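# Retract the sealant gun's plunger rod fully

## Task

Slide the sealant gun's rod back as far as it goes, so that the disc on the rod ends up against the gun's housing. The rod will normally only move back while the little thumb plate on it, just behind the handle, is held pushed toward the front of the gun. The gun must end up resting on the table itself, not leaning on or lying on anything else. When this is achieved, state that you are done.

## Robot and tools

ROBOT. Two Franka FR3 seven-joint arms, left_arm and right_arm, each carrying a Robotiq 140 two-finger gripper. The left gripper's fingers can fold at a hinge. A part held in the outer quarter of the pads, near the fingertips, is squeezed normally. A part held nearer the palm can be pulled inward, held loosely or let go. Fingertips pushed onto a surface fold easily. The right gripper's fingers are rigid. Arm bases, in metres: left_arm (-0.013, +0.439, 0), right_arm (-0.056, -0.331, 0).

FRAME. All positions, orientations and offsets use the scene frame. Its origin is at table-top height, midway between the arms. +z points up, +x points out over the table, and left_arm is on the +y side. Image left and right do not match arm names. The gripper's own +z runs along the fingers, and the fingers open and close along its y. end_effector_position is the middle of the closed pads. The fingertips extend about 33 mm past it when nearly closed and about 9 mm when wide open.

execute_actions(actions, cameras). actions is a list of actions. Each action is a table of up to 15 rows, and each row is one 1/30 s step; if there are fewer rows, the last row is repeated up to step 15. Every row has 20 numbers in [-1, 1], covering both arms:
- left dx, dy, dz, rx, ry, rz, then gripper position, force_limit, speed, activate;
- the same 10 for the right arm.
The six pose numbers are an offset, not a pose. Every row is measured from that arm's Hand target as it was when the action began, along scene axes. 1.0 means 0.6 m for dx, dy, dz and 180 degrees for the rotation vector rx, ry, rz. The rotation is about the Hand target point. Sending the same offset again moves the arm further. All zeros means nothing new is asked of that arm. Each step the controller clips the command to within 70 mm and 16 degrees of the measured pose, so one action may fall short.

Gripper numbers are absolute settings and must be re-sent in every call.
- position: +1 is open (140 mm); about -0.8 is where the pads meet; -1 closes until blocked.
- force_limit: -1 gives about 14 N and +1 about 58 N on small parts at slow speed. Faster closing grips harder.
- speed: -1 is about 30 mm/s, 0 about 140 mm/s, +1 about 250 mm/s.
- force_limit and speed both start at +1.
- activate: always send 0. Send 1 only when fault reads 7 or 13, with nothing touching the outside of the fingers. This closes, reopens and releases any held part.
cameras takes names such as ["all"], [] or ["cam_high"]. An empty actions list returns the state and images.

move(target, speed, blend, stop_force, zero, blocking, cameras). target is one 20-number row, laid out as above, or a list of up to 15 such rows. Each row's pose numbers are offsets from the Hand target at the start of the move, not from the previous row. The gripper travels in a straight line.
- speed: m/s, 0.002 to 2, default 0.25; one value, or one per target.
- blend: corner rounding in metres; 0 means stop at each point.
- stop_force: 20 to 40 N, the same for both arms. It ends an arm's path when it pushes that hard against its direction of travel. Aim a few centimetres past the contact and go slowly. Don't rely on it while the gripper rotates, or for light loose objects. Leave it out when backing away from a contact. With stop_force, every row in a list needs the same finger numbers.
- zero: re-zeroes the force reading before the move (default true).
- blocking=false: returns early while the move continues; it cannot be combined with stop_force.
Paths do not avoid obstacles, and faster moves hit harder and stray more. A whole move is capped at 10 s.

Other tools.
- wait(seconds): 0 to 3600; lets time pass with no new command.
- stop(): brakes a running move.
- zoom_image(camera, region): camera is cam_high, cam_low, cam_left_wrist or cam_right_wrist; region is [x0, y0, x1, y1] in pixels, at most 504 by 504. All cameras are 672x504.
- clear_fault(arm): left_arm or right_arm, after a reported torque or force fault.
- read_manual(section): licence texts only.
- finished_scene(scene): give the current scene number. Call it only when the rod is fully back and the gun is lying on the table.

RESULTS.
- end_effector_position (m) and end_effector_quat_wxyz for each gripper.
- Hand target: the last commanded pose after clipping, which later offsets start from. The gripper may rest short of it; resend the missing distance.
- Tool commands: the current gripper settings.
- object_status: 0 moving; 1 blocked while opening; 2 blocked while closing (a grip); 3 reached the target or the pads met. Check for 2 after closing.
- position_measured: counts, where 3 is open, 75 is about 100 mm, 139 is 60 mm, 200 is 20 mm and 230 means the pads meet.
- fault: 0 is normal.
- Joint torques, External joint torques and Flange force (N, along the gripper's x y z axes) show loads and contacts. These readings are noisy.
- The move: line reports the ending, such as done, off_target, moving, held or fault, plus any limits, for example paced (pose clipped) or held.
- MOTOR HOT warns of an over-temperature stop of 30 to 60 s.

GRIP CHANGES. To grip harder, raise force_limit and change position slightly, for example from -1 to -0.98. To grip softer, open, then close again slowly.

AVOID.
- Outside force of 40 N or more on an arm causes a force fault. Joint contact torque of 35/35/32/30/12/12/12 N m, from waist to wrist roll, causes a torque fault.
- Joint range overruns and overspeed also cause faults. Any fault stops the arm until clear_fault.
- Arm collisions with each other, or closing one gripper on the other's fingers, can fail the scene.
- Don't drop the gun, let it fall off the table or leave it off the table, and don't fling or slam it.
- Avoid hard pushes, hitting fixed objects, and squeezing hard while a part still rests on something.
- Keep motion smooth and brief. Loose objects may occasionally be nudged by outside disturbances.

Each tool is called after ">>>" by a JSON object that holds its "api" and its "payload", one argument or row to a line.

## Session

>>> {"api": "execute_actions", "payload": {
  "actions": []
}}

Scene clock: 0.00 s.
left_arm: end_effector_position=(+0.4694, +0.3335, +0.1502) position_measured=3 object_status=3 fault=0 end_effector_quat_wxyz=(+0.385, +0.752, +0.502, -0.185) | right_arm: end_effector_position=(+0.2516, -0.2223, +0.1651) position_measured=3 object_status=3 fault=0 end_effector_quat_wxyz=(-0.137, +0.838, -0.427, -0.311)
Joint positions: left_arm=[0.124 0.04 0.079 -2.415 -1.04 2.033 -1.819] | right_arm=[-0.012 -0.173 -0.102 -2.492 0.47 1.774 -0.941]
Joint velocities: within noise
Joint torques (N m): no reading
External joint torques (N m): no reading
Flange force (N): no reading
Hand target: left_arm +0.4694, +0.3335, +0.1502; +0.385, +0.752, +0.502, -0.185 | right_arm +0.2516, -0.2223, +0.1651; -0.137, +0.838, -0.427, -0.311
Tool commands: left_gripper/position=+1.0 left_gripper/force_limit=+1.0 left_gripper/speed=+1.0 left_gripper/activate=+0.0 right_gripper/position=+1.0 right_gripper/force_limit=+1.0 right_gripper/speed=+1.0 right_gripper/activate=+0.0

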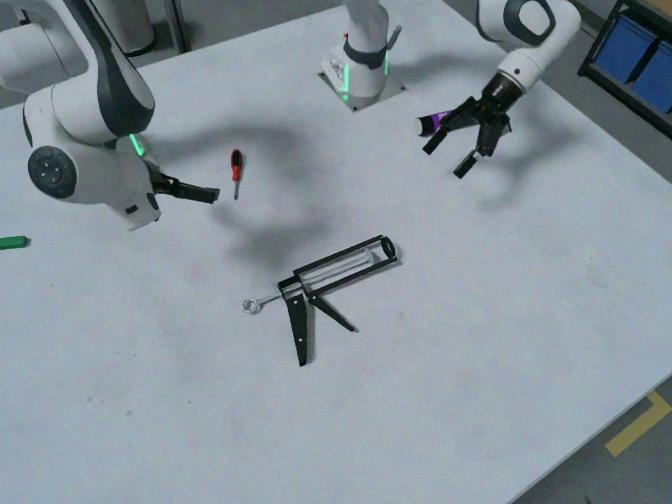

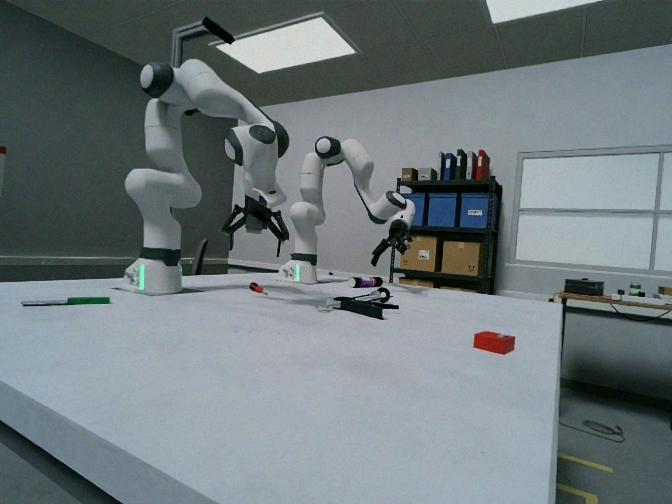

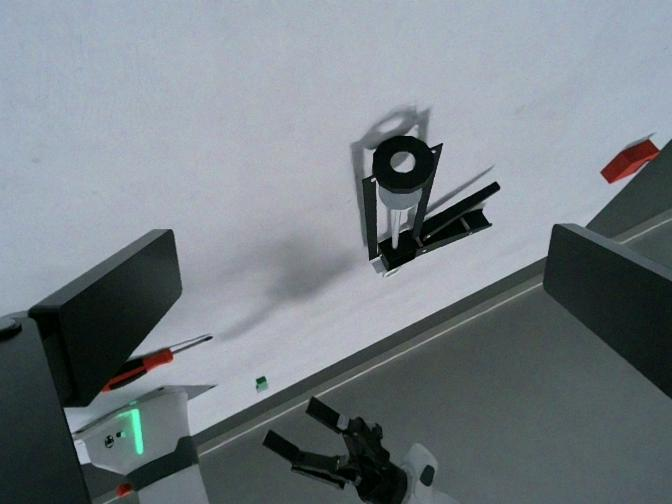

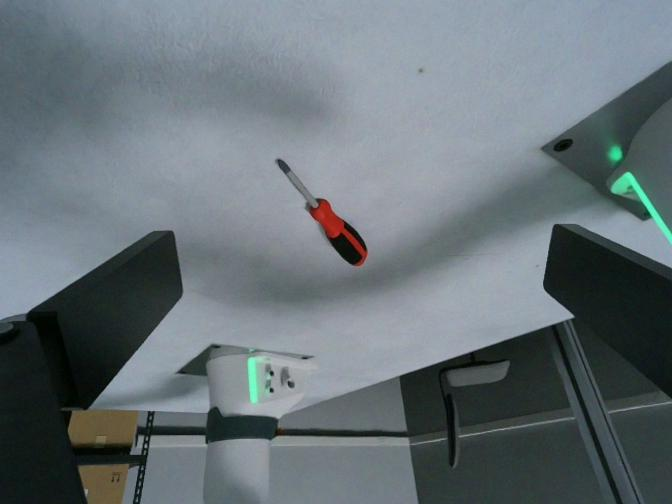

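>>> {"api": "zoom_image", "payload": {
  "camera": "cam_high",
  "region": [230, 220, 420, 380]
}}

>>> {"api": "zoom_image", "payload": {
  "camera": "cam_low",
  "region": [300, 270, 420, 340]
}}

>>> {"api": "zoom_image", "payload": {
  "camera": "cam_left_wrist",
  "region": [320, 90, 520, 290]
}}

Scaled by 2.653.

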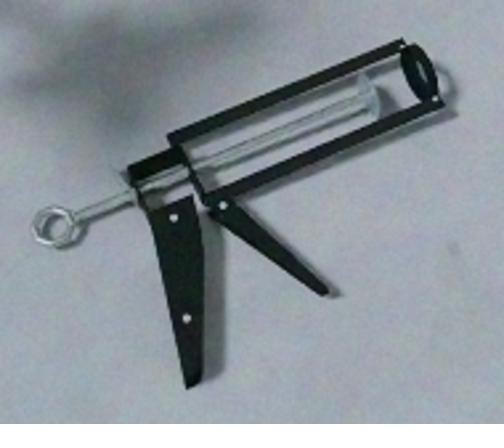

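Scaled by 4.200.

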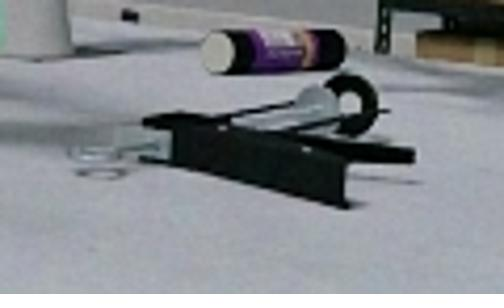

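Scaled by 2.520.

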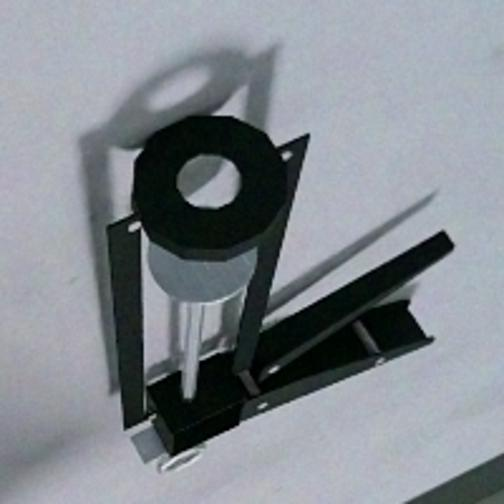

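>>> {"api": "move", "payload": {
  "target": [0.085,-0.19,0.3,0.268,-0.129,-0.349,1,1,1,0,0.414,0.037,0.175,-0.209,-0.081,-0.191,1,1,1,0],
  "speed": 0.4,
  "cameras": ["all"]
}}

Scene clock: 115.57 s.
left_arm: end_effector_position=(+0.5207, +0.2183, +0.3311) position_measured=3 object_status=3 fault=0 end_effector_quat_wxyz=(+0.001, +1.000, +0.003, +0.002) | right_arm: end_effector_position=(+0.5005, -0.2008, +0.2710) position_measured=3 object_status=3 fault=0 end_effector_quat_wxyz=(-0.002, +0.710, -0.704, +0.000)
Joint positions: left_arm=[-0.174 0.041 -0.248 -1.733 0.01 1.777 -1.975] | right_arm=[-0.015 0.037 0.225 -1.891 -0.006 1.929 0.227]
Joint velocities: left_arm=[within noise] | right_arm=[0 0.001 0.001 0 -0.001 0 0.005]
Joint torques (N m): left_arm=[0.05 -33.07 -0.33 25.69 1.25 2.31 0.16] | right_arm=[0.7 -33.83 0.52 24.84 0.41 2.11 0.25]
External joint torques (N m): left_arm=[0.1 0.39 0.01 0.75 0.36 -0.33 0.16] | right_arm=[0.76 -1.07 0.29 0.18 -0.29 -0.44 0.25]
Flange force (N): left_arm=[4.5 1.5 -2.8] | right_arm=[-0.9 2.1 -1.9]
Hand target: left_arm +0.5204, +0.2195, +0.3302; +0.000, +1.000, -0.001, +0.000 | right_arm +0.5000, -0.2001, +0.2701; +0.000, +0.708, -0.706, -0.001
Off the commanded pose: left_arm 0.001 m, 0 deg | right_arm 0.001 m, 0 deg.
move: done

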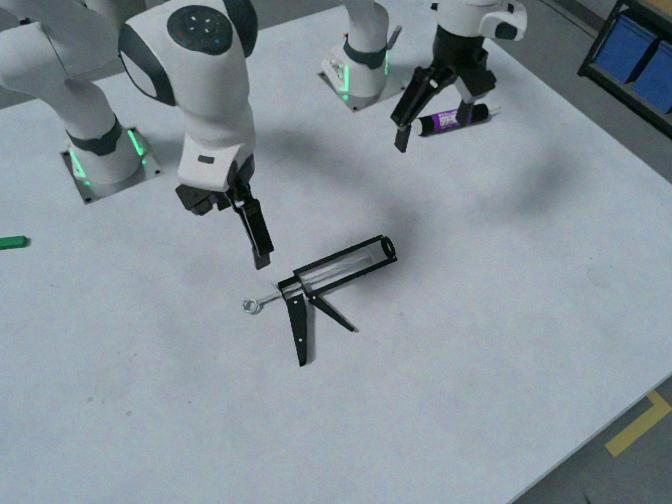

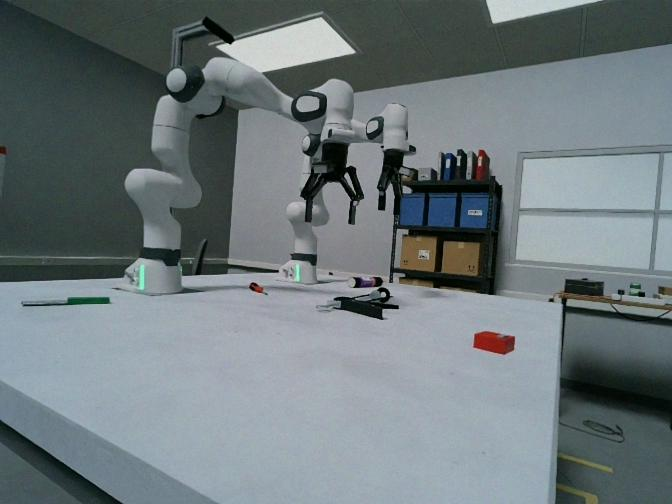

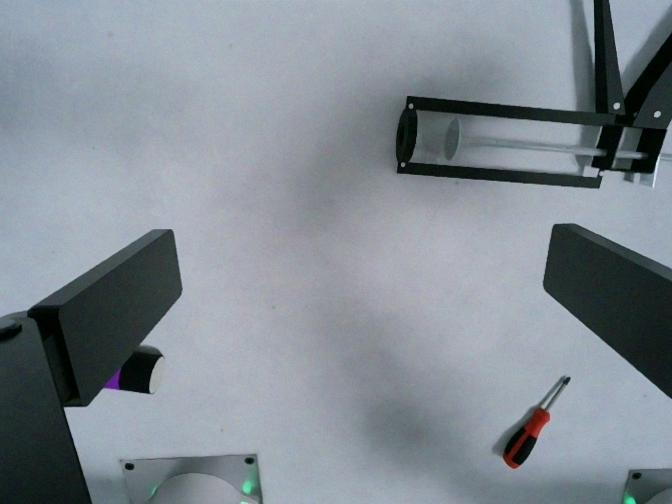

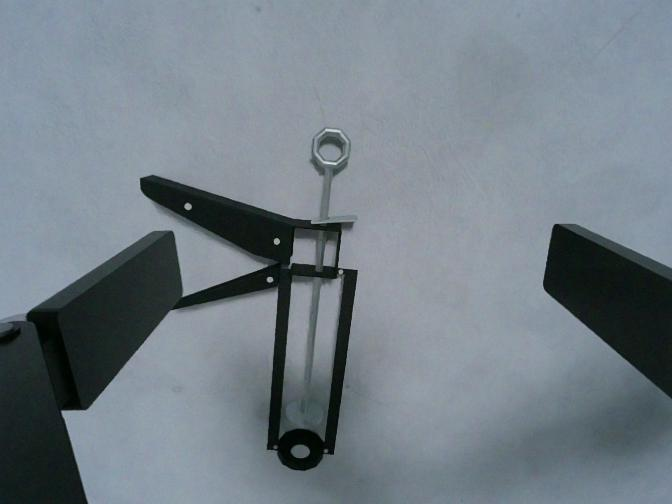

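>>> {"api": "zoom_image", "payload": {
  "camera": "cam_right_wrist",
  "region": [220, 110, 420, 310]
}}

>>> {"api": "zoom_image", "payload": {
  "camera": "cam_low",
  "region": [300, 270, 420, 340]
}}

Scaled by 2.520.

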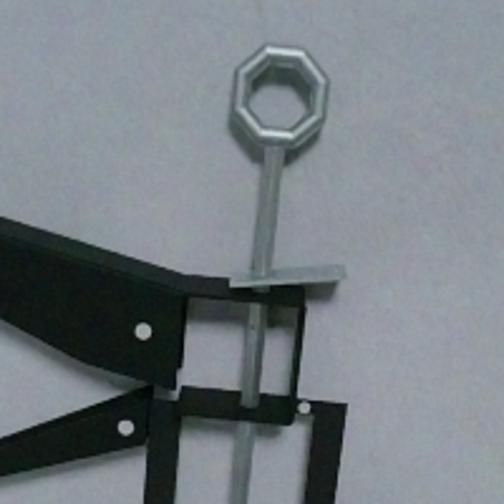

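Scaled by 4.200.

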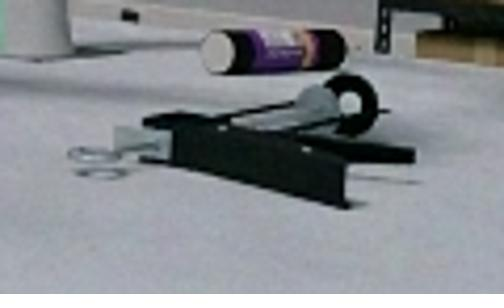

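>>> {"api": "move", "payload": {
  "target": [
    [0,-0.25,0,0,0,-0.4,-1,1,1,0,0.023,-0.132,-0.312,0.278,0,0,-0.08,1,1,0],
    [-0.039,-0.616,-0.333,0,0,-0.5,-1,1,1,0,0.023,-0.132,-0.312,0.278,0,0,-0.08,1,1,0]
  ],
  "speed": 0.3,
  "blend": 0.05,
  "cameras": ["all"]
}}

Scene clock: 223.20 s.
left_arm: end_effector_position=(+0.4977, -0.1511, +0.1320) position_measured=236 object_status=3 fault=0 end_effector_quat_wxyz=(+0.001, +0.710, -0.704, +0.003) | right_arm: end_effector_position=(+0.5144, -0.2793, +0.0835) position_measured=139 object_status=3 fault=0 end_effector_quat_wxyz=(-0.298, +0.639, -0.642, -0.299)
Joint positions: left_arm=[-0.62 0.952 -0.513 -0.919 0.42 1.791 -1.014] | right_arm=[-0.503 0.487 0.216 -1.96 0.815 1.986 -0.789]
Joint velocities: left_arm=[-0.001 0 -0.001 0 0 -0.002 0.007] | right_arm=[within noise]
Joint torques (N m): left_arm=[-0.34 -56.26 -8.69 23.55 1.11 2.33 0.16] | right_arm=[0.02 -43.28 4.12 20.09 0.92 -0.06 -0.23]
External joint torques (N m): left_arm=[-0.26 0.54 0.08 0.44 0.31 -0.36 0.16] | right_arm=[-0.08 -0.77 -0.02 -0.2 -0.05 -0.32 -0.21]
Flange force (N): left_arm=[0.0 0.0 0.0] | right_arm=[-1.4 2.7 -1.1]
Hand target: left_arm +0.4970, -0.1501, +0.1304; +0.000, +0.707, -0.707, +0.001 | right_arm +0.5138, -0.2793, +0.0829; -0.299, +0.642, -0.640, -0.299
Off the commanded pose: left_arm 0.002 m, 1 deg | right_arm 0.001 m, 0 deg.
move: done

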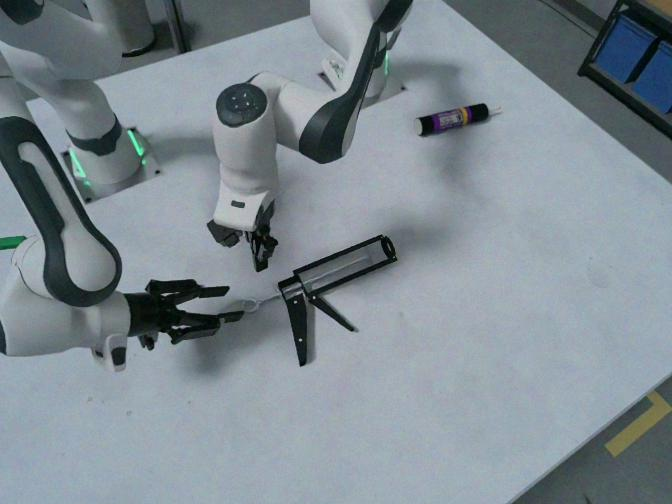

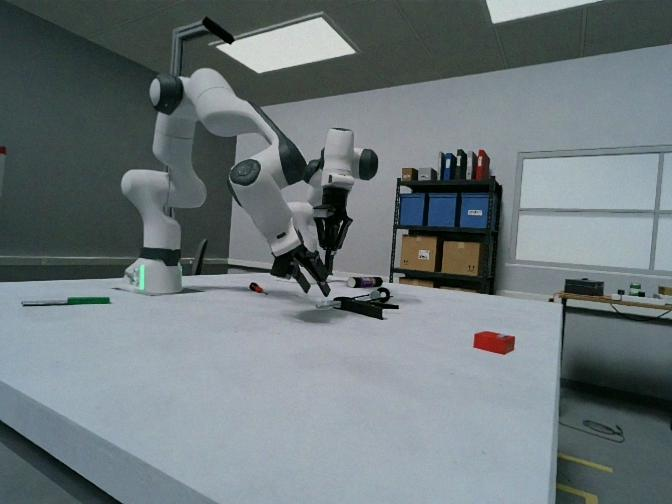

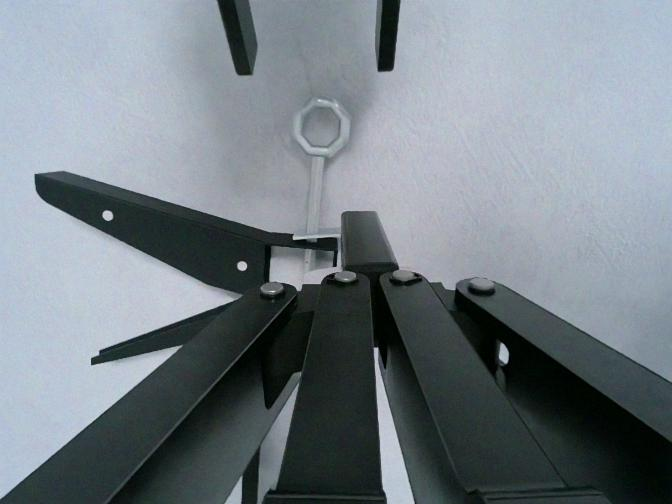

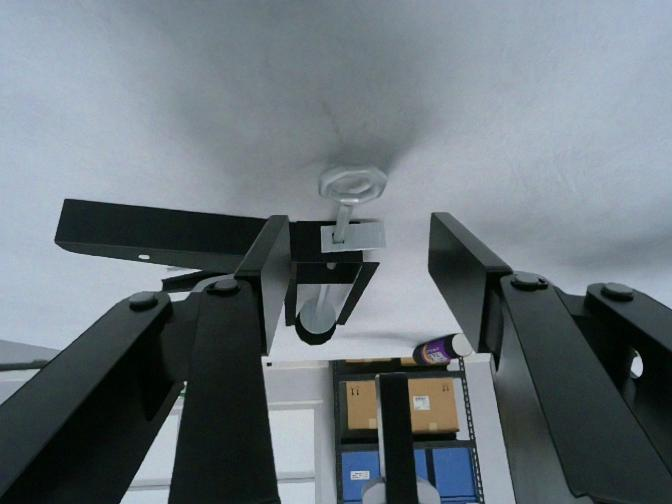

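>>> {"api": "move", "payload": {
  "target": [
    [0.005,-0.018,0,0,0,0,-1,1,1,0,0,0,0,0,0,0,-0.08,1,1,0],
    [0.005,-0.018,-0.137,0,0,0,-1,1,1,0,0,0,0,0,0,0,-0.08,1,1,0]
  ],
  "speed": 0.15,
  "blend": 0.005,
  "cameras": ["cam_left_wrist","cam_right_wrist"]
}}

>>> {"api": "zoom_image", "payload": {
  "camera": "cam_right_wrist",
  "region": [260, 140, 460, 340]
}}

Scene clock: 262.73 s.
left_arm: end_effector_position=(+0.4985, -0.1602, +0.0472) position_measured=236 object_status=3 fault=0 end_effector_quat_wxyz=(+0.001, +0.705, -0.709, -0.002) | right_arm: end_effector_position=(+0.5144, -0.2793, +0.0835) position_measured=139 object_status=3 fault=0 end_effector_quat_wxyz=(-0.298, +0.639, -0.642, -0.299)
Joint positions: left_arm=[-0.646 1.08 -0.486 -0.9 0.446 1.891 -1.01] | right_arm=[-0.503 0.487 0.216 -1.96 0.815 1.986 -0.789]
Joint velocities: left_arm=[-0.001 0.001 0 -0.001 0.001 0.004 0] | right_arm=[within noise]
Joint torques (N m): left_arm=[-0.16 -59.15 -8.37 23.45 0.92 2.82 -0.15] | right_arm=[0.09 -43.2 4.16 20.08 0.95 -0.07 -0.21]
External joint torques (N m): left_arm=[-0.31 -0.81 0.35 0.57 0.14 0.17 -0.15] | right_arm=[0.06 -0.78 0.09 -0.19 -0.02 -0.35 -0.19]
Flange force (N): left_arm=[0.0 0.0 0.0] | right_arm=[-1.5 2.6 -1.0]
Hand target: left_arm +0.5000, -0.1609, +0.0482; +0.000, +0.707, -0.707, +0.001 | right_arm +0.5138, -0.2793, +0.0829; -0.299, +0.642, -0.640, -0.299
Off the commanded pose: left_arm 0.002 m, 0 deg | right_arm 0.001 m, 0 deg.
move: done

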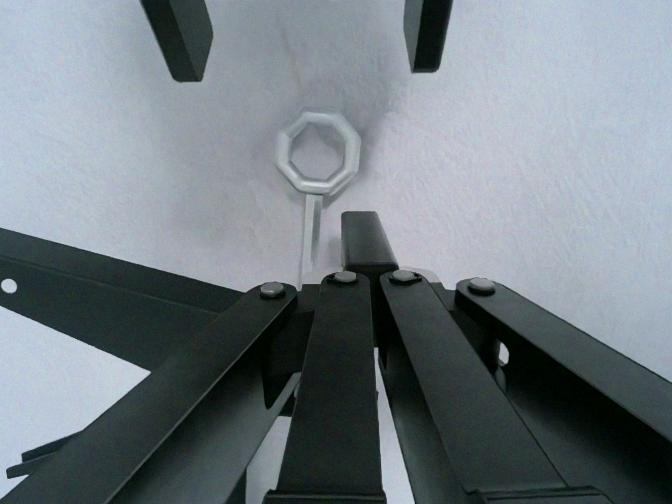

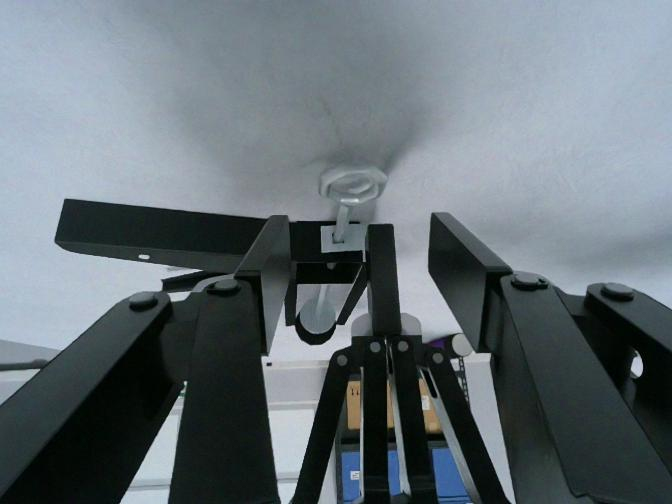

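Scaled by 2.520.

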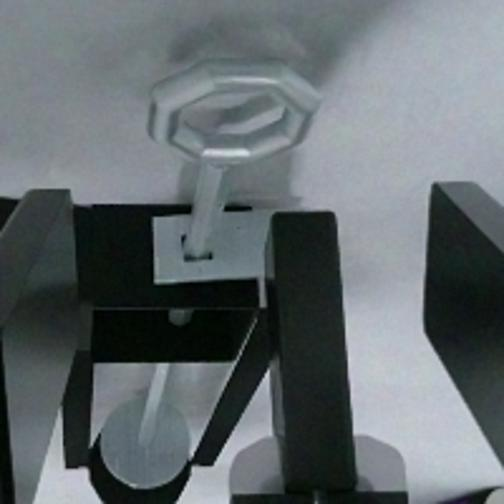

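>>> {"api": "move", "payload": {
  "target": [
    [0.014,0.002,-0.003,0,0,0,-1,1,1,0,0.002,0,-0.062,0,0,0,-0.08,1,1,0],
    [0.014,0.014,-0.003,0,0,0,-1,1,1,0,0.002,0.048,-0.075,0,0,0,-0.08,1,1,0]
  ],
  "speed": 0.12,
  "blend": 0.003,
  "cameras": ["cam_left_wrist","cam_right_wrist","cam_low"]
}}

>>> {"api": "zoom_image", "payload": {
  "camera": "cam_right_wrist",
  "region": [220, 140, 460, 340]
}}

Scene clock: 276.03 s.
left_arm: end_effector_position=(+0.5078, -0.1519, +0.0457) position_measured=236 object_status=3 fault=0 end_effector_quat_wxyz=(+0.000, +0.709, -0.706, -0.001) | right_arm: end_effector_position=(+0.5148, -0.2498, +0.0392) position_measured=139 object_status=3 fault=0 end_effector_quat_wxyz=(-0.297, +0.641, -0.641, -0.300)
Joint positions: left_arm=[-0.631 1.077 -0.482 -0.91 0.446 1.899 -1.008] | right_arm=[-0.472 0.567 0.245 -1.97 0.846 2.082 -0.826]
Joint velocities: left_arm=[within noise] | right_arm=[-0.001 0 -0.001 0.002 -0.001 0.004 -0.004]
Joint torques (N m): left_arm=[0.2 -59.17 -9.09 22.48 0.82 2.93 0.17] | right_arm=[-0.24 -44.04 5.08 18.09 0.98 0.38 -0.16]
External joint torques (N m): left_arm=[0.4 -0.71 -0.17 -0.43 0.05 0.26 0.17] | right_arm=[-0.24 -1.09 0.08 -0.89 0.28 0.17 -0.14]
Flange force (N): left_arm=[0.0 0.0 0.0] | right_arm=[-3.0 6.3 -0.2]
Hand target: left_arm +0.5084, -0.1525, +0.0464; +0.000, +0.707, -0.707, +0.001 | right_arm +0.5150, -0.2505, +0.0379; -0.299, +0.642, -0.640, -0.299
Off the commanded pose: left_arm 0.001 m, 0 deg | right_arm 0.001 m, 0 deg.
move: done
Images, in order (width x height): cam_low 672x504, cam_left_wrist 672x504, cam_right_wrist 672x504.

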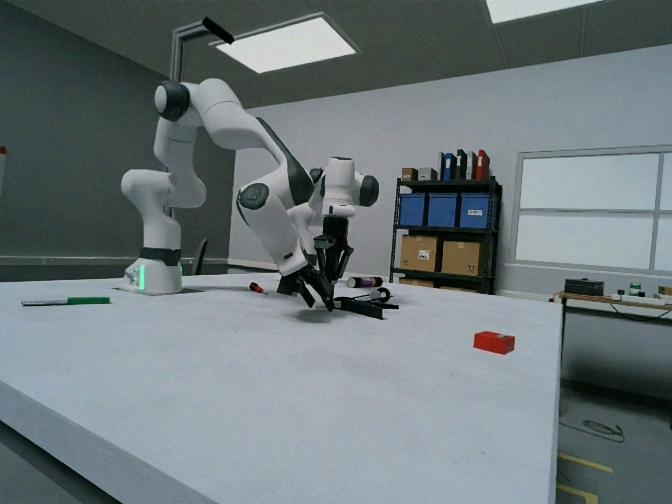

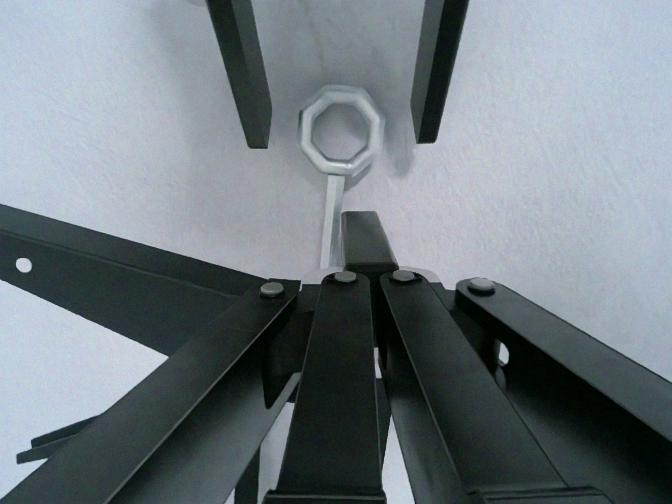

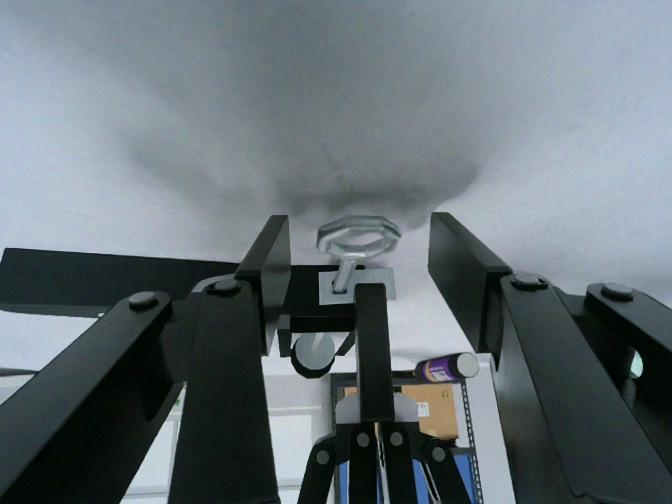

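Scaled by 2.100.

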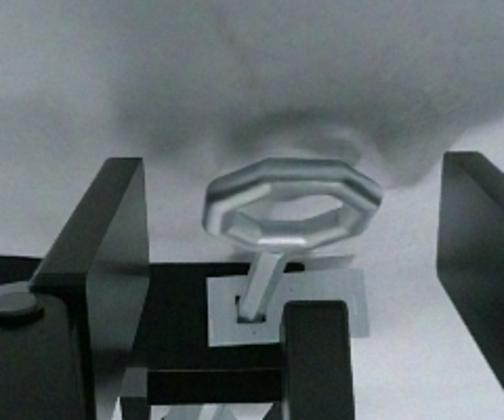

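>>> {"api": "move", "payload": {
  "target": [0,0,0,0,0,0,-1,1,1,0,0,0,-0.025,0,0,0,-0.08,1,1,0],
  "speed": 0.03,
  "stop_force": 20,
  "cameras": ["cam_right_wrist","cam_left_wrist"]
}}

Scene clock: 301.10 s.
left_arm: end_effector_position=(+0.5078, -0.1520, +0.0457) position_measured=236 object_status=3 fault=0 end_effector_quat_wxyz=(+0.000, +0.709, -0.706, -0.001) | right_arm: end_effector_position=(+0.5144, -0.2501, +0.0330) position_measured=139 object_status=3 fault=0 end_effector_quat_wxyz=(-0.302, +0.643, -0.636, -0.302)
Joint positions: left_arm=[-0.631 1.076 -0.482 -0.91 0.446 1.899 -1.008] | right_arm=[-0.473 0.586 0.242 -1.962 0.851 2.08 -0.85]
Joint velocities: left_arm=[within noise] | right_arm=[0.001 -0.001 -0.002 0 0.002 -0.003 -0.004]
Joint torques (N m): left_arm=[0.15 -59.26 -9.04 22.52 0.81 2.89 0.17] | right_arm=[2.85 -37.44 4.35 17.46 0.84 3.14 -0.02]
External joint torques (N m): left_arm=[0.33 -0.66 -0.11 -0.47 0.04 0.21 0.17] | right_arm=[2.83 5.95 -0.78 -1.41 0.14 2.97 0]
Flange force (N): left_arm=[0.0 0.0 0.0] | right_arm=[9.0 -7.4 14.4]
Hand target: left_arm +0.5084, -0.1525, +0.0464; +0.000, +0.707, -0.707, +0.001 | right_arm +0.5147, -0.2505, +0.0231; -0.299, +0.642, -0.640, -0.299
Off the commanded pose: left_arm 0.001 m, 0 deg | right_arm 0.010 m, 1 deg.
move: contact (right_arm)
Images, in order (width x height): cam_left_wrist 672x504, cam_right_wrist 672x504.

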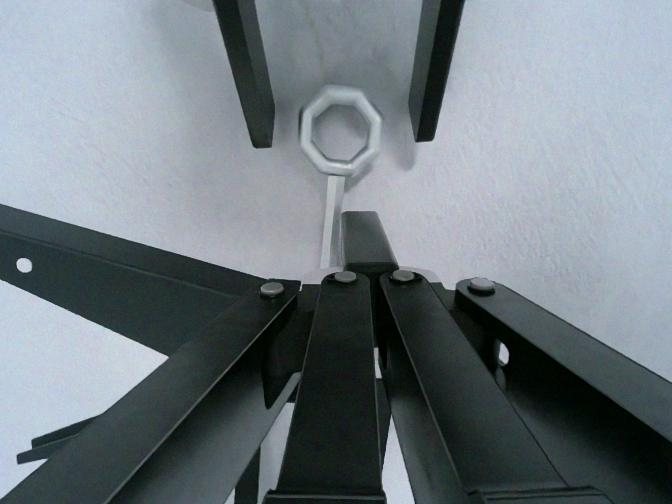

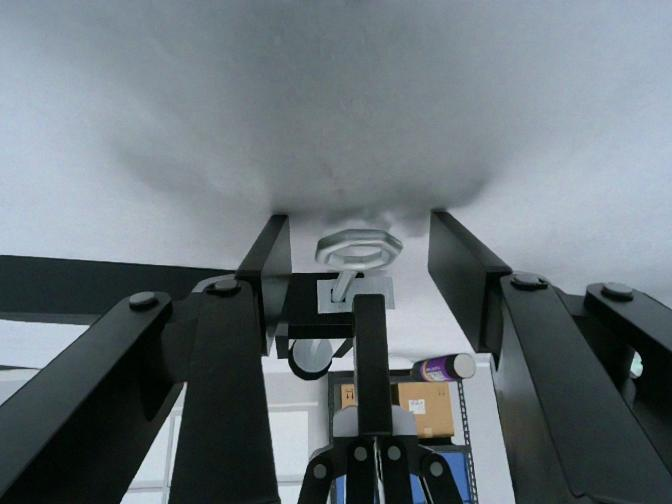

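>>> {"api": "move", "payload": {
  "target": [
    [0,0,0,0,0,0,-1,1,1,0,0,0.005,0.0235,0,0,0,-0.08,0,-1,0],
    [0,0,0,0,0,0,-1,1,1,0,0,0.025,0.0235,0,0,0,-0.08,0,-1,0],
    [0,0,0,0,0,0,-1,1,1,0,0,0.025,0.0235,0,0,0,-1,0,-1,0]
  ],
  "speed": 0.06,
  "cameras": ["cam_right_wrist","cam_left_wrist"]
}}

Scene clock: 322.13 s.
left_arm: end_effector_position=(+0.5078, -0.1520, +0.0457) position_measured=236 object_status=3 fault=0 end_effector_quat_wxyz=(+0.000, +0.709, -0.706, -0.001) | right_arm: end_effector_position=(+0.5141, -0.2356, +0.0365) position_measured=177 object_status=0 fault=0 end_effector_quat_wxyz=(-0.299, +0.643, -0.638, -0.299)
Joint positions: left_arm=[-0.631 1.076 -0.482 -0.91 0.446 1.899 -1.008] | right_arm=[-0.452 0.566 0.25 -1.984 0.867 2.103 -0.837]
Joint torques (N m): left_arm=[0.19 -59.21 -9.06 22.52 0.82 2.89 0.14] | right_arm=[0.58 -44.81 5.2 17.89 0.74 0.32 0.11]
External joint torques (N m): left_arm=[0.32 -0.67 -0.16 -0.44 0.04 0.22 0.14] | right_arm=[0.46 -1.9 0.04 -1.05 0.09 0.12 0.13]
Flange force (N): left_arm=[0.0 0.0 0.0] | right_arm=[-5.2 7.5 -1.0]
Hand target: left_arm +0.5084, -0.1525, +0.0464; +0.000, +0.707, -0.707, +0.001 | right_arm +0.5147, -0.2355, +0.0372; -0.299, +0.642, -0.640, -0.299
Off the commanded pose: left_arm 0.001 m, 0 deg | right_arm 0.001 m, 0 deg.
move: done
Images, in order (width x height): cam_left_wrist 672x504, cam_right_wrist 672x504.

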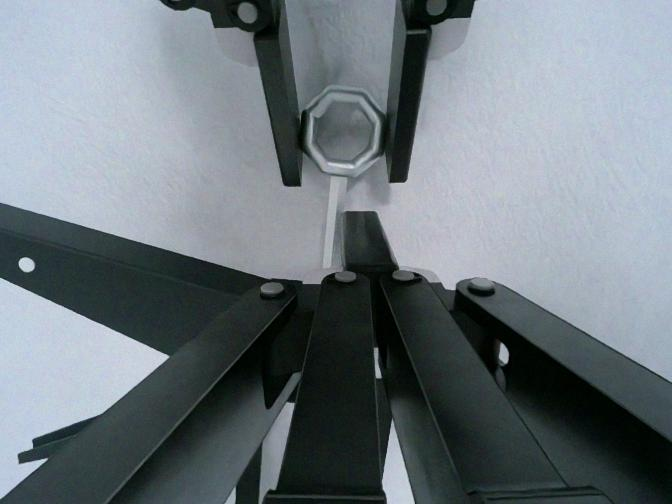

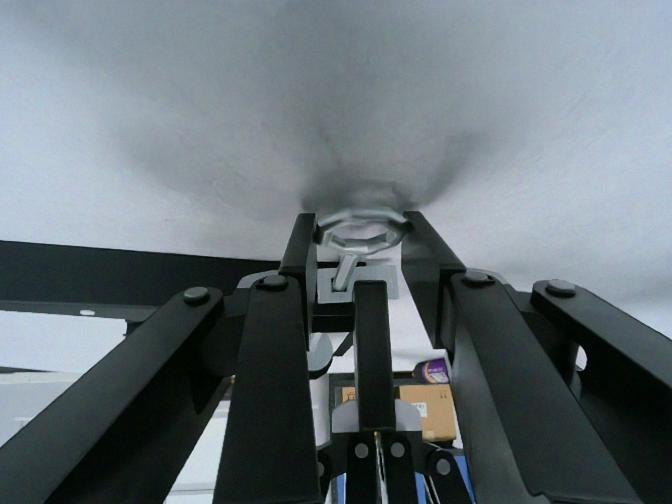

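>>> {"api": "move", "payload": {
  "target": [0,0,0,0,0,0,-1,1,1,0,-0.009,-0.083,0,0,0,0,-1,0,-1,0],
  "speed": 0.06,
  "cameras": ["cam_right_wrist","cam_left_wrist","cam_high"]
}}

Scene clock: 332.97 s.
left_arm: end_effector_position=(+0.5010, -0.1673, +0.0509) position_measured=236 object_status=3 fault=0 end_effector_quat_wxyz=(+0.008, +0.704, -0.710, +0.010) | right_arm: end_effector_position=(+0.5057, -0.2682, +0.0391) position_measured=177 object_status=2 fault=0 end_effector_quat_wxyz=(-0.298, +0.640, -0.636, -0.312)
Joint positions: left_arm=[-0.641 1.074 -0.489 -0.91 0.44 1.919 -1.007] | right_arm=[-0.492 0.577 0.218 -1.955 0.828 2.026 -0.845]
Joint velocities: left_arm=[within noise] | right_arm=[0 0.001 -0.003 0.001 -0.002 -0.004 -0.002]
Joint torques (N m): left_arm=[5.72 -57.87 -3.64 22.07 2.45 0.07 0.12] | right_arm=[-5.59 -46.81 -1.7 20.9 -0.93 1.41 -0.49]
External joint torques (N m): left_arm=[5.69 0.43 5.29 -0.82 1.68 -2.65 0.12] | right_arm=[-5.41 -3.22 -6.25 1.86 -1.74 1.27 -0.47]
Flange force (N): left_arm=[0.0 0.0 0.0] | right_arm=[3.3 3.9 -11.5]
Hand target: left_arm +0.5084, -0.1525, +0.0464; +0.000, +0.707, -0.707, +0.001 | right_arm +0.5093, -0.2853, +0.0372; -0.299, +0.642, -0.640, -0.299
Off the commanded pose: left_arm 0.017 m, 1 deg | right_arm 0.018 m, 2 deg.
move: off_target (right_arm)
Images, in order (width x height): cam_high 672x504, cam_left_wrist 672x504, cam_right_wrist 672x504.

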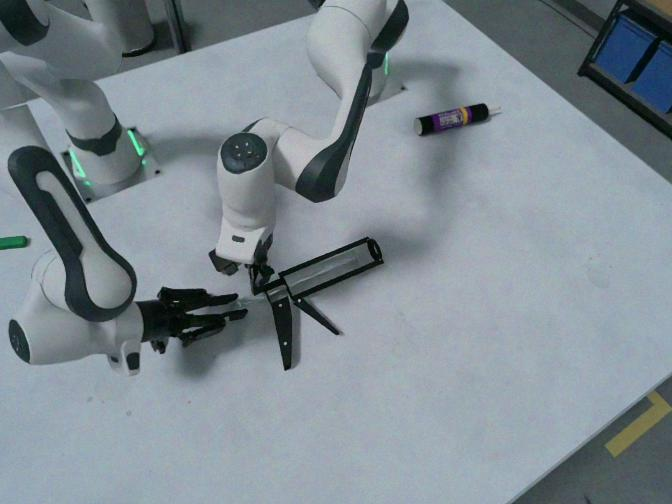

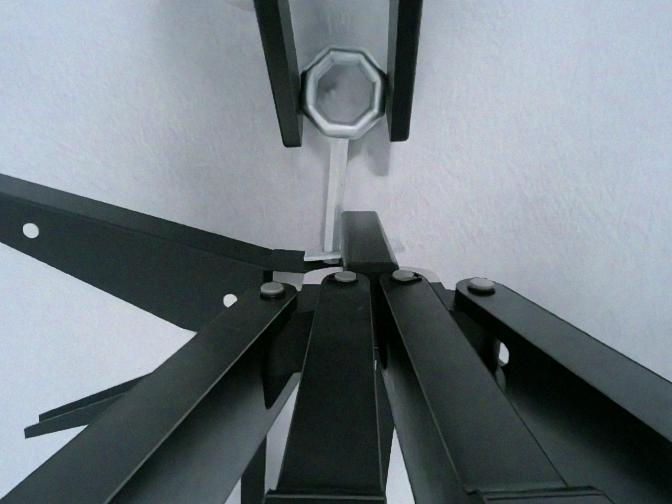

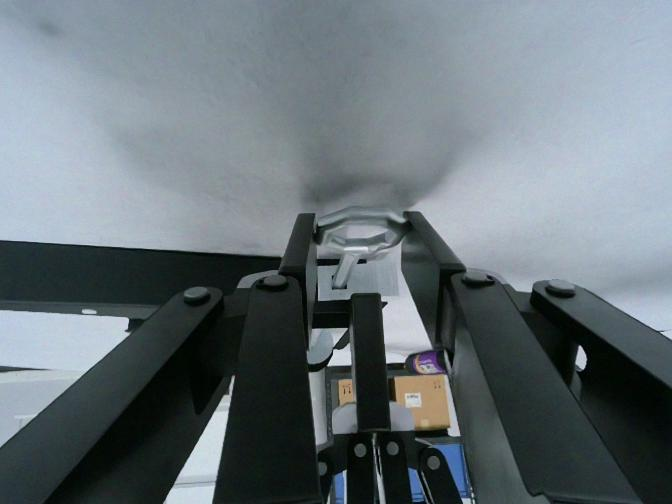

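>>> {"api": "zoom_image", "payload": {
  "camera": "cam_left_wrist",
  "region": [260, 180, 440, 300]
}}

>>> {"api": "zoom_image", "payload": {
  "camera": "cam_right_wrist",
  "region": [290, 200, 430, 360]
}}

Scaled by 2.800.

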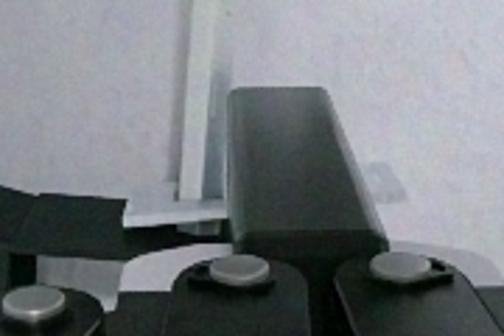

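Scaled by 3.150.

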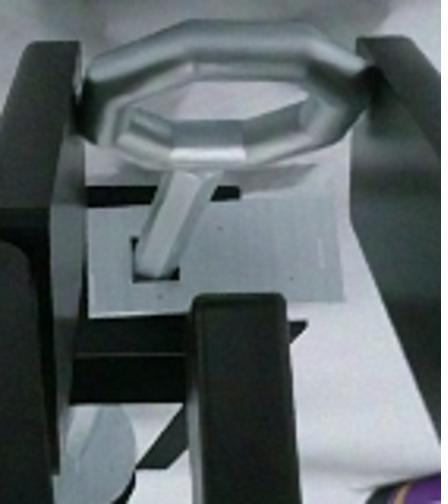

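>>> {"api": "move", "payload": {
  "target": [
    [-0.004,-0.046,0.007,0,0,0,-1,1,1,0,-0.003,0.024,0,0,0,0,-1,0,-1,0],
    [-0.004,-0.046,-0.033,0,0,0,-1,1,1,0,-0.003,0.024,0,0,0,0,-1,0,-1,0]
  ],
  "speed": 0.06,
  "cameras": ["cam_right_wrist","cam_left_wrist"]
}}

>>> {"api": "zoom_image", "payload": {
  "camera": "cam_right_wrist",
  "region": [290, 200, 430, 360]
}}

Scene clock: 373.53 s.
left_arm: end_effector_position=(+0.5075, -0.1831, +0.0417) position_measured=236 object_status=3 fault=0 end_effector_quat_wxyz=(+0.003, +0.710, -0.704, +0.007) | right_arm: end_effector_position=(+0.5081, -0.2735, +0.0366) position_measured=177 object_status=2 fault=0 end_effector_quat_wxyz=(-0.298, +0.641, -0.642, -0.298)
Joint positions: left_arm=[-0.761 1.275 -0.456 -0.525 0.44 1.765 -0.972] | right_arm=[-0.493 0.565 0.22 -1.973 0.834 2.06 -0.852]
Joint velocities: left_arm=[-0.002 0.001 -0.001 0.002 -0.001 0 0.004] | right_arm=[within noise]
Joint torques (N m): left_arm=[0.04 -51.54 -3.66 19.05 1.54 4.09 0.21] | right_arm=[1 -44.16 5.78 17.32 0.87 -0.19 -0.03]
External joint torques (N m): left_arm=[0.14 9.25 1.8 -3.81 0.74 1.38 0.21] | right_arm=[1.06 -0.85 1.24 -1.75 0.12 -0.4 -0.01]
Flange force (N): left_arm=[0.0 0.0 0.0] | right_arm=[-5.1 7.4 1.1]
Hand target: left_arm +0.5060, -0.1801, +0.0266; +0.000, +0.707, -0.707, +0.001 | right_arm +0.5075, -0.2709, +0.0372; -0.299, +0.642, -0.640, -0.299
Off the commanded pose: left_arm 0.015 m, 1 deg | right_arm 0.003 m, 0 deg.
move: off_target (left_arm)
Images, in order (width x height): cam_left_wrist 672x504, cam_right_wrist 672x504.

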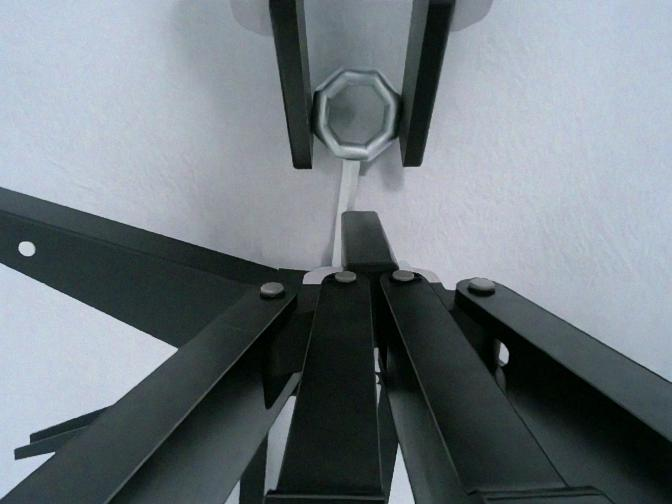

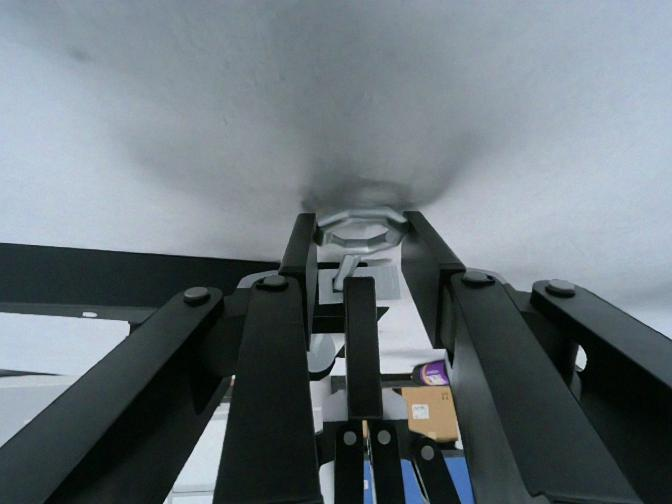

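Scaled by 3.150.

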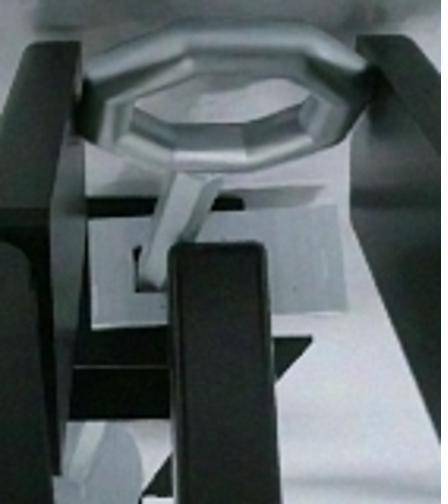

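>>> {"api": "move", "payload": {
  "target": [
    [0,0,0.04,0,0,0,-1,1,1,0,0,0,0,0,0,0,-1,0,-1,0],
    [-0.021,0,0.04,0,0,0,-1,1,1,0,0,0,0,0,0,0,-1,0,-1,0],
    [-0.021,0,0.01,0,0,0,-1,1,1,0,0,0,0,0,0,0,-1,0,-1,0]
  ],
  "speed": 0.08,
  "cameras": ["cam_right_wrist","cam_left_wrist"]
}}

>>> {"api": "zoom_image", "payload": {
  "camera": "cam_right_wrist",
  "region": [290, 200, 430, 360]
}}

Scene clock: 389.30 s.
left_arm: end_effector_position=(+0.4918, -0.1816, +0.0343) position_measured=236 object_status=3 fault=0 end_effector_quat_wxyz=(+0.000, +0.703, -0.711, +0.000) | right_arm: end_effector_position=(+0.5076, -0.2721, +0.0366) position_measured=177 object_status=2 fault=0 end_effector_quat_wxyz=(-0.298, +0.641, -0.641, -0.299)
Joint positions: left_arm=[-0.719 1.173 -0.461 -0.746 0.44 1.852 -1.004] | right_arm=[-0.493 0.565 0.222 -1.974 0.834 2.06 -0.852]
Joint velocities: left_arm=[0.002 0 0.001 -0.002 -0.001 0.003 -0.003] | right_arm=[within noise]
Joint torques (N m): left_arm=[0.79 -59.88 -7.07 22.7 0.94 2.78 -0.15] | right_arm=[0.44 -45.15 5.37 18.34 0.72 -0.17 -0.06]
External joint torques (N m): left_arm=[0.99 -0.05 0.41 -0.26 0.16 0.1 -0.16] | right_arm=[0.61 -1.82 0.88 -0.74 -0.03 -0.39 -0.04]
Flange force (N): left_arm=[0.0 0.0 0.0] | right_arm=[-5.2 6.1 -1.0]
Hand target: left_arm +0.4934, -0.1801, +0.0326; +0.000, +0.707, -0.707, +0.001 | right_arm +0.5075, -0.2709, +0.0372; -0.299, +0.642, -0.640, -0.299
Off the commanded pose: left_arm 0.003 m, 1 deg | right_arm 0.001 m, 0 deg.
elbow stopped short (left arm): the move would have taken joint 4 (elbow) straighter than the controller allows.
move: done
Images, in order (width x height): cam_left_wrist 672x504, cam_right_wrist 672x504.

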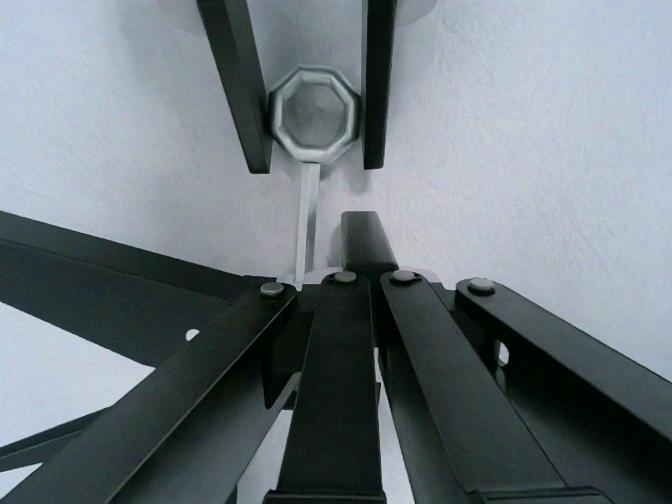

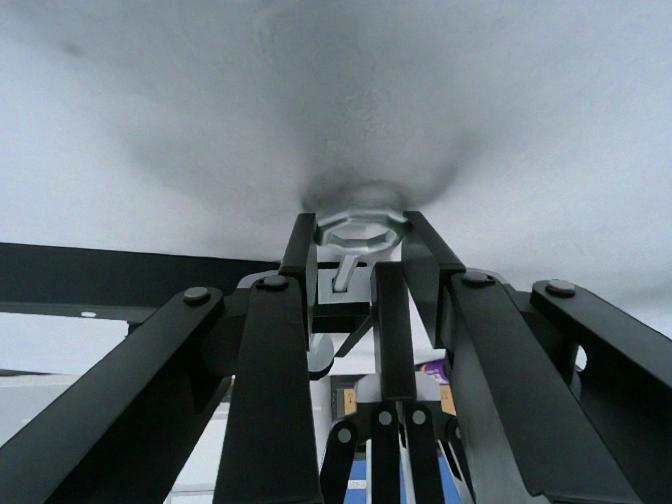

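Scaled by 3.150.

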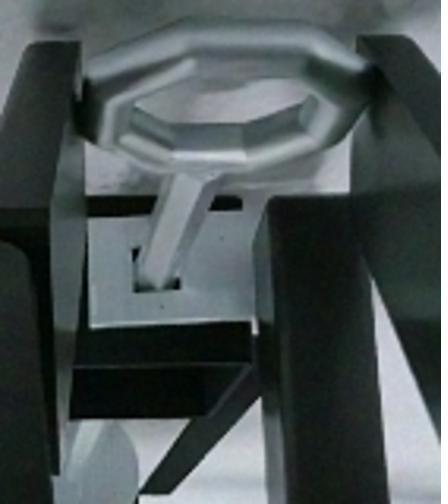

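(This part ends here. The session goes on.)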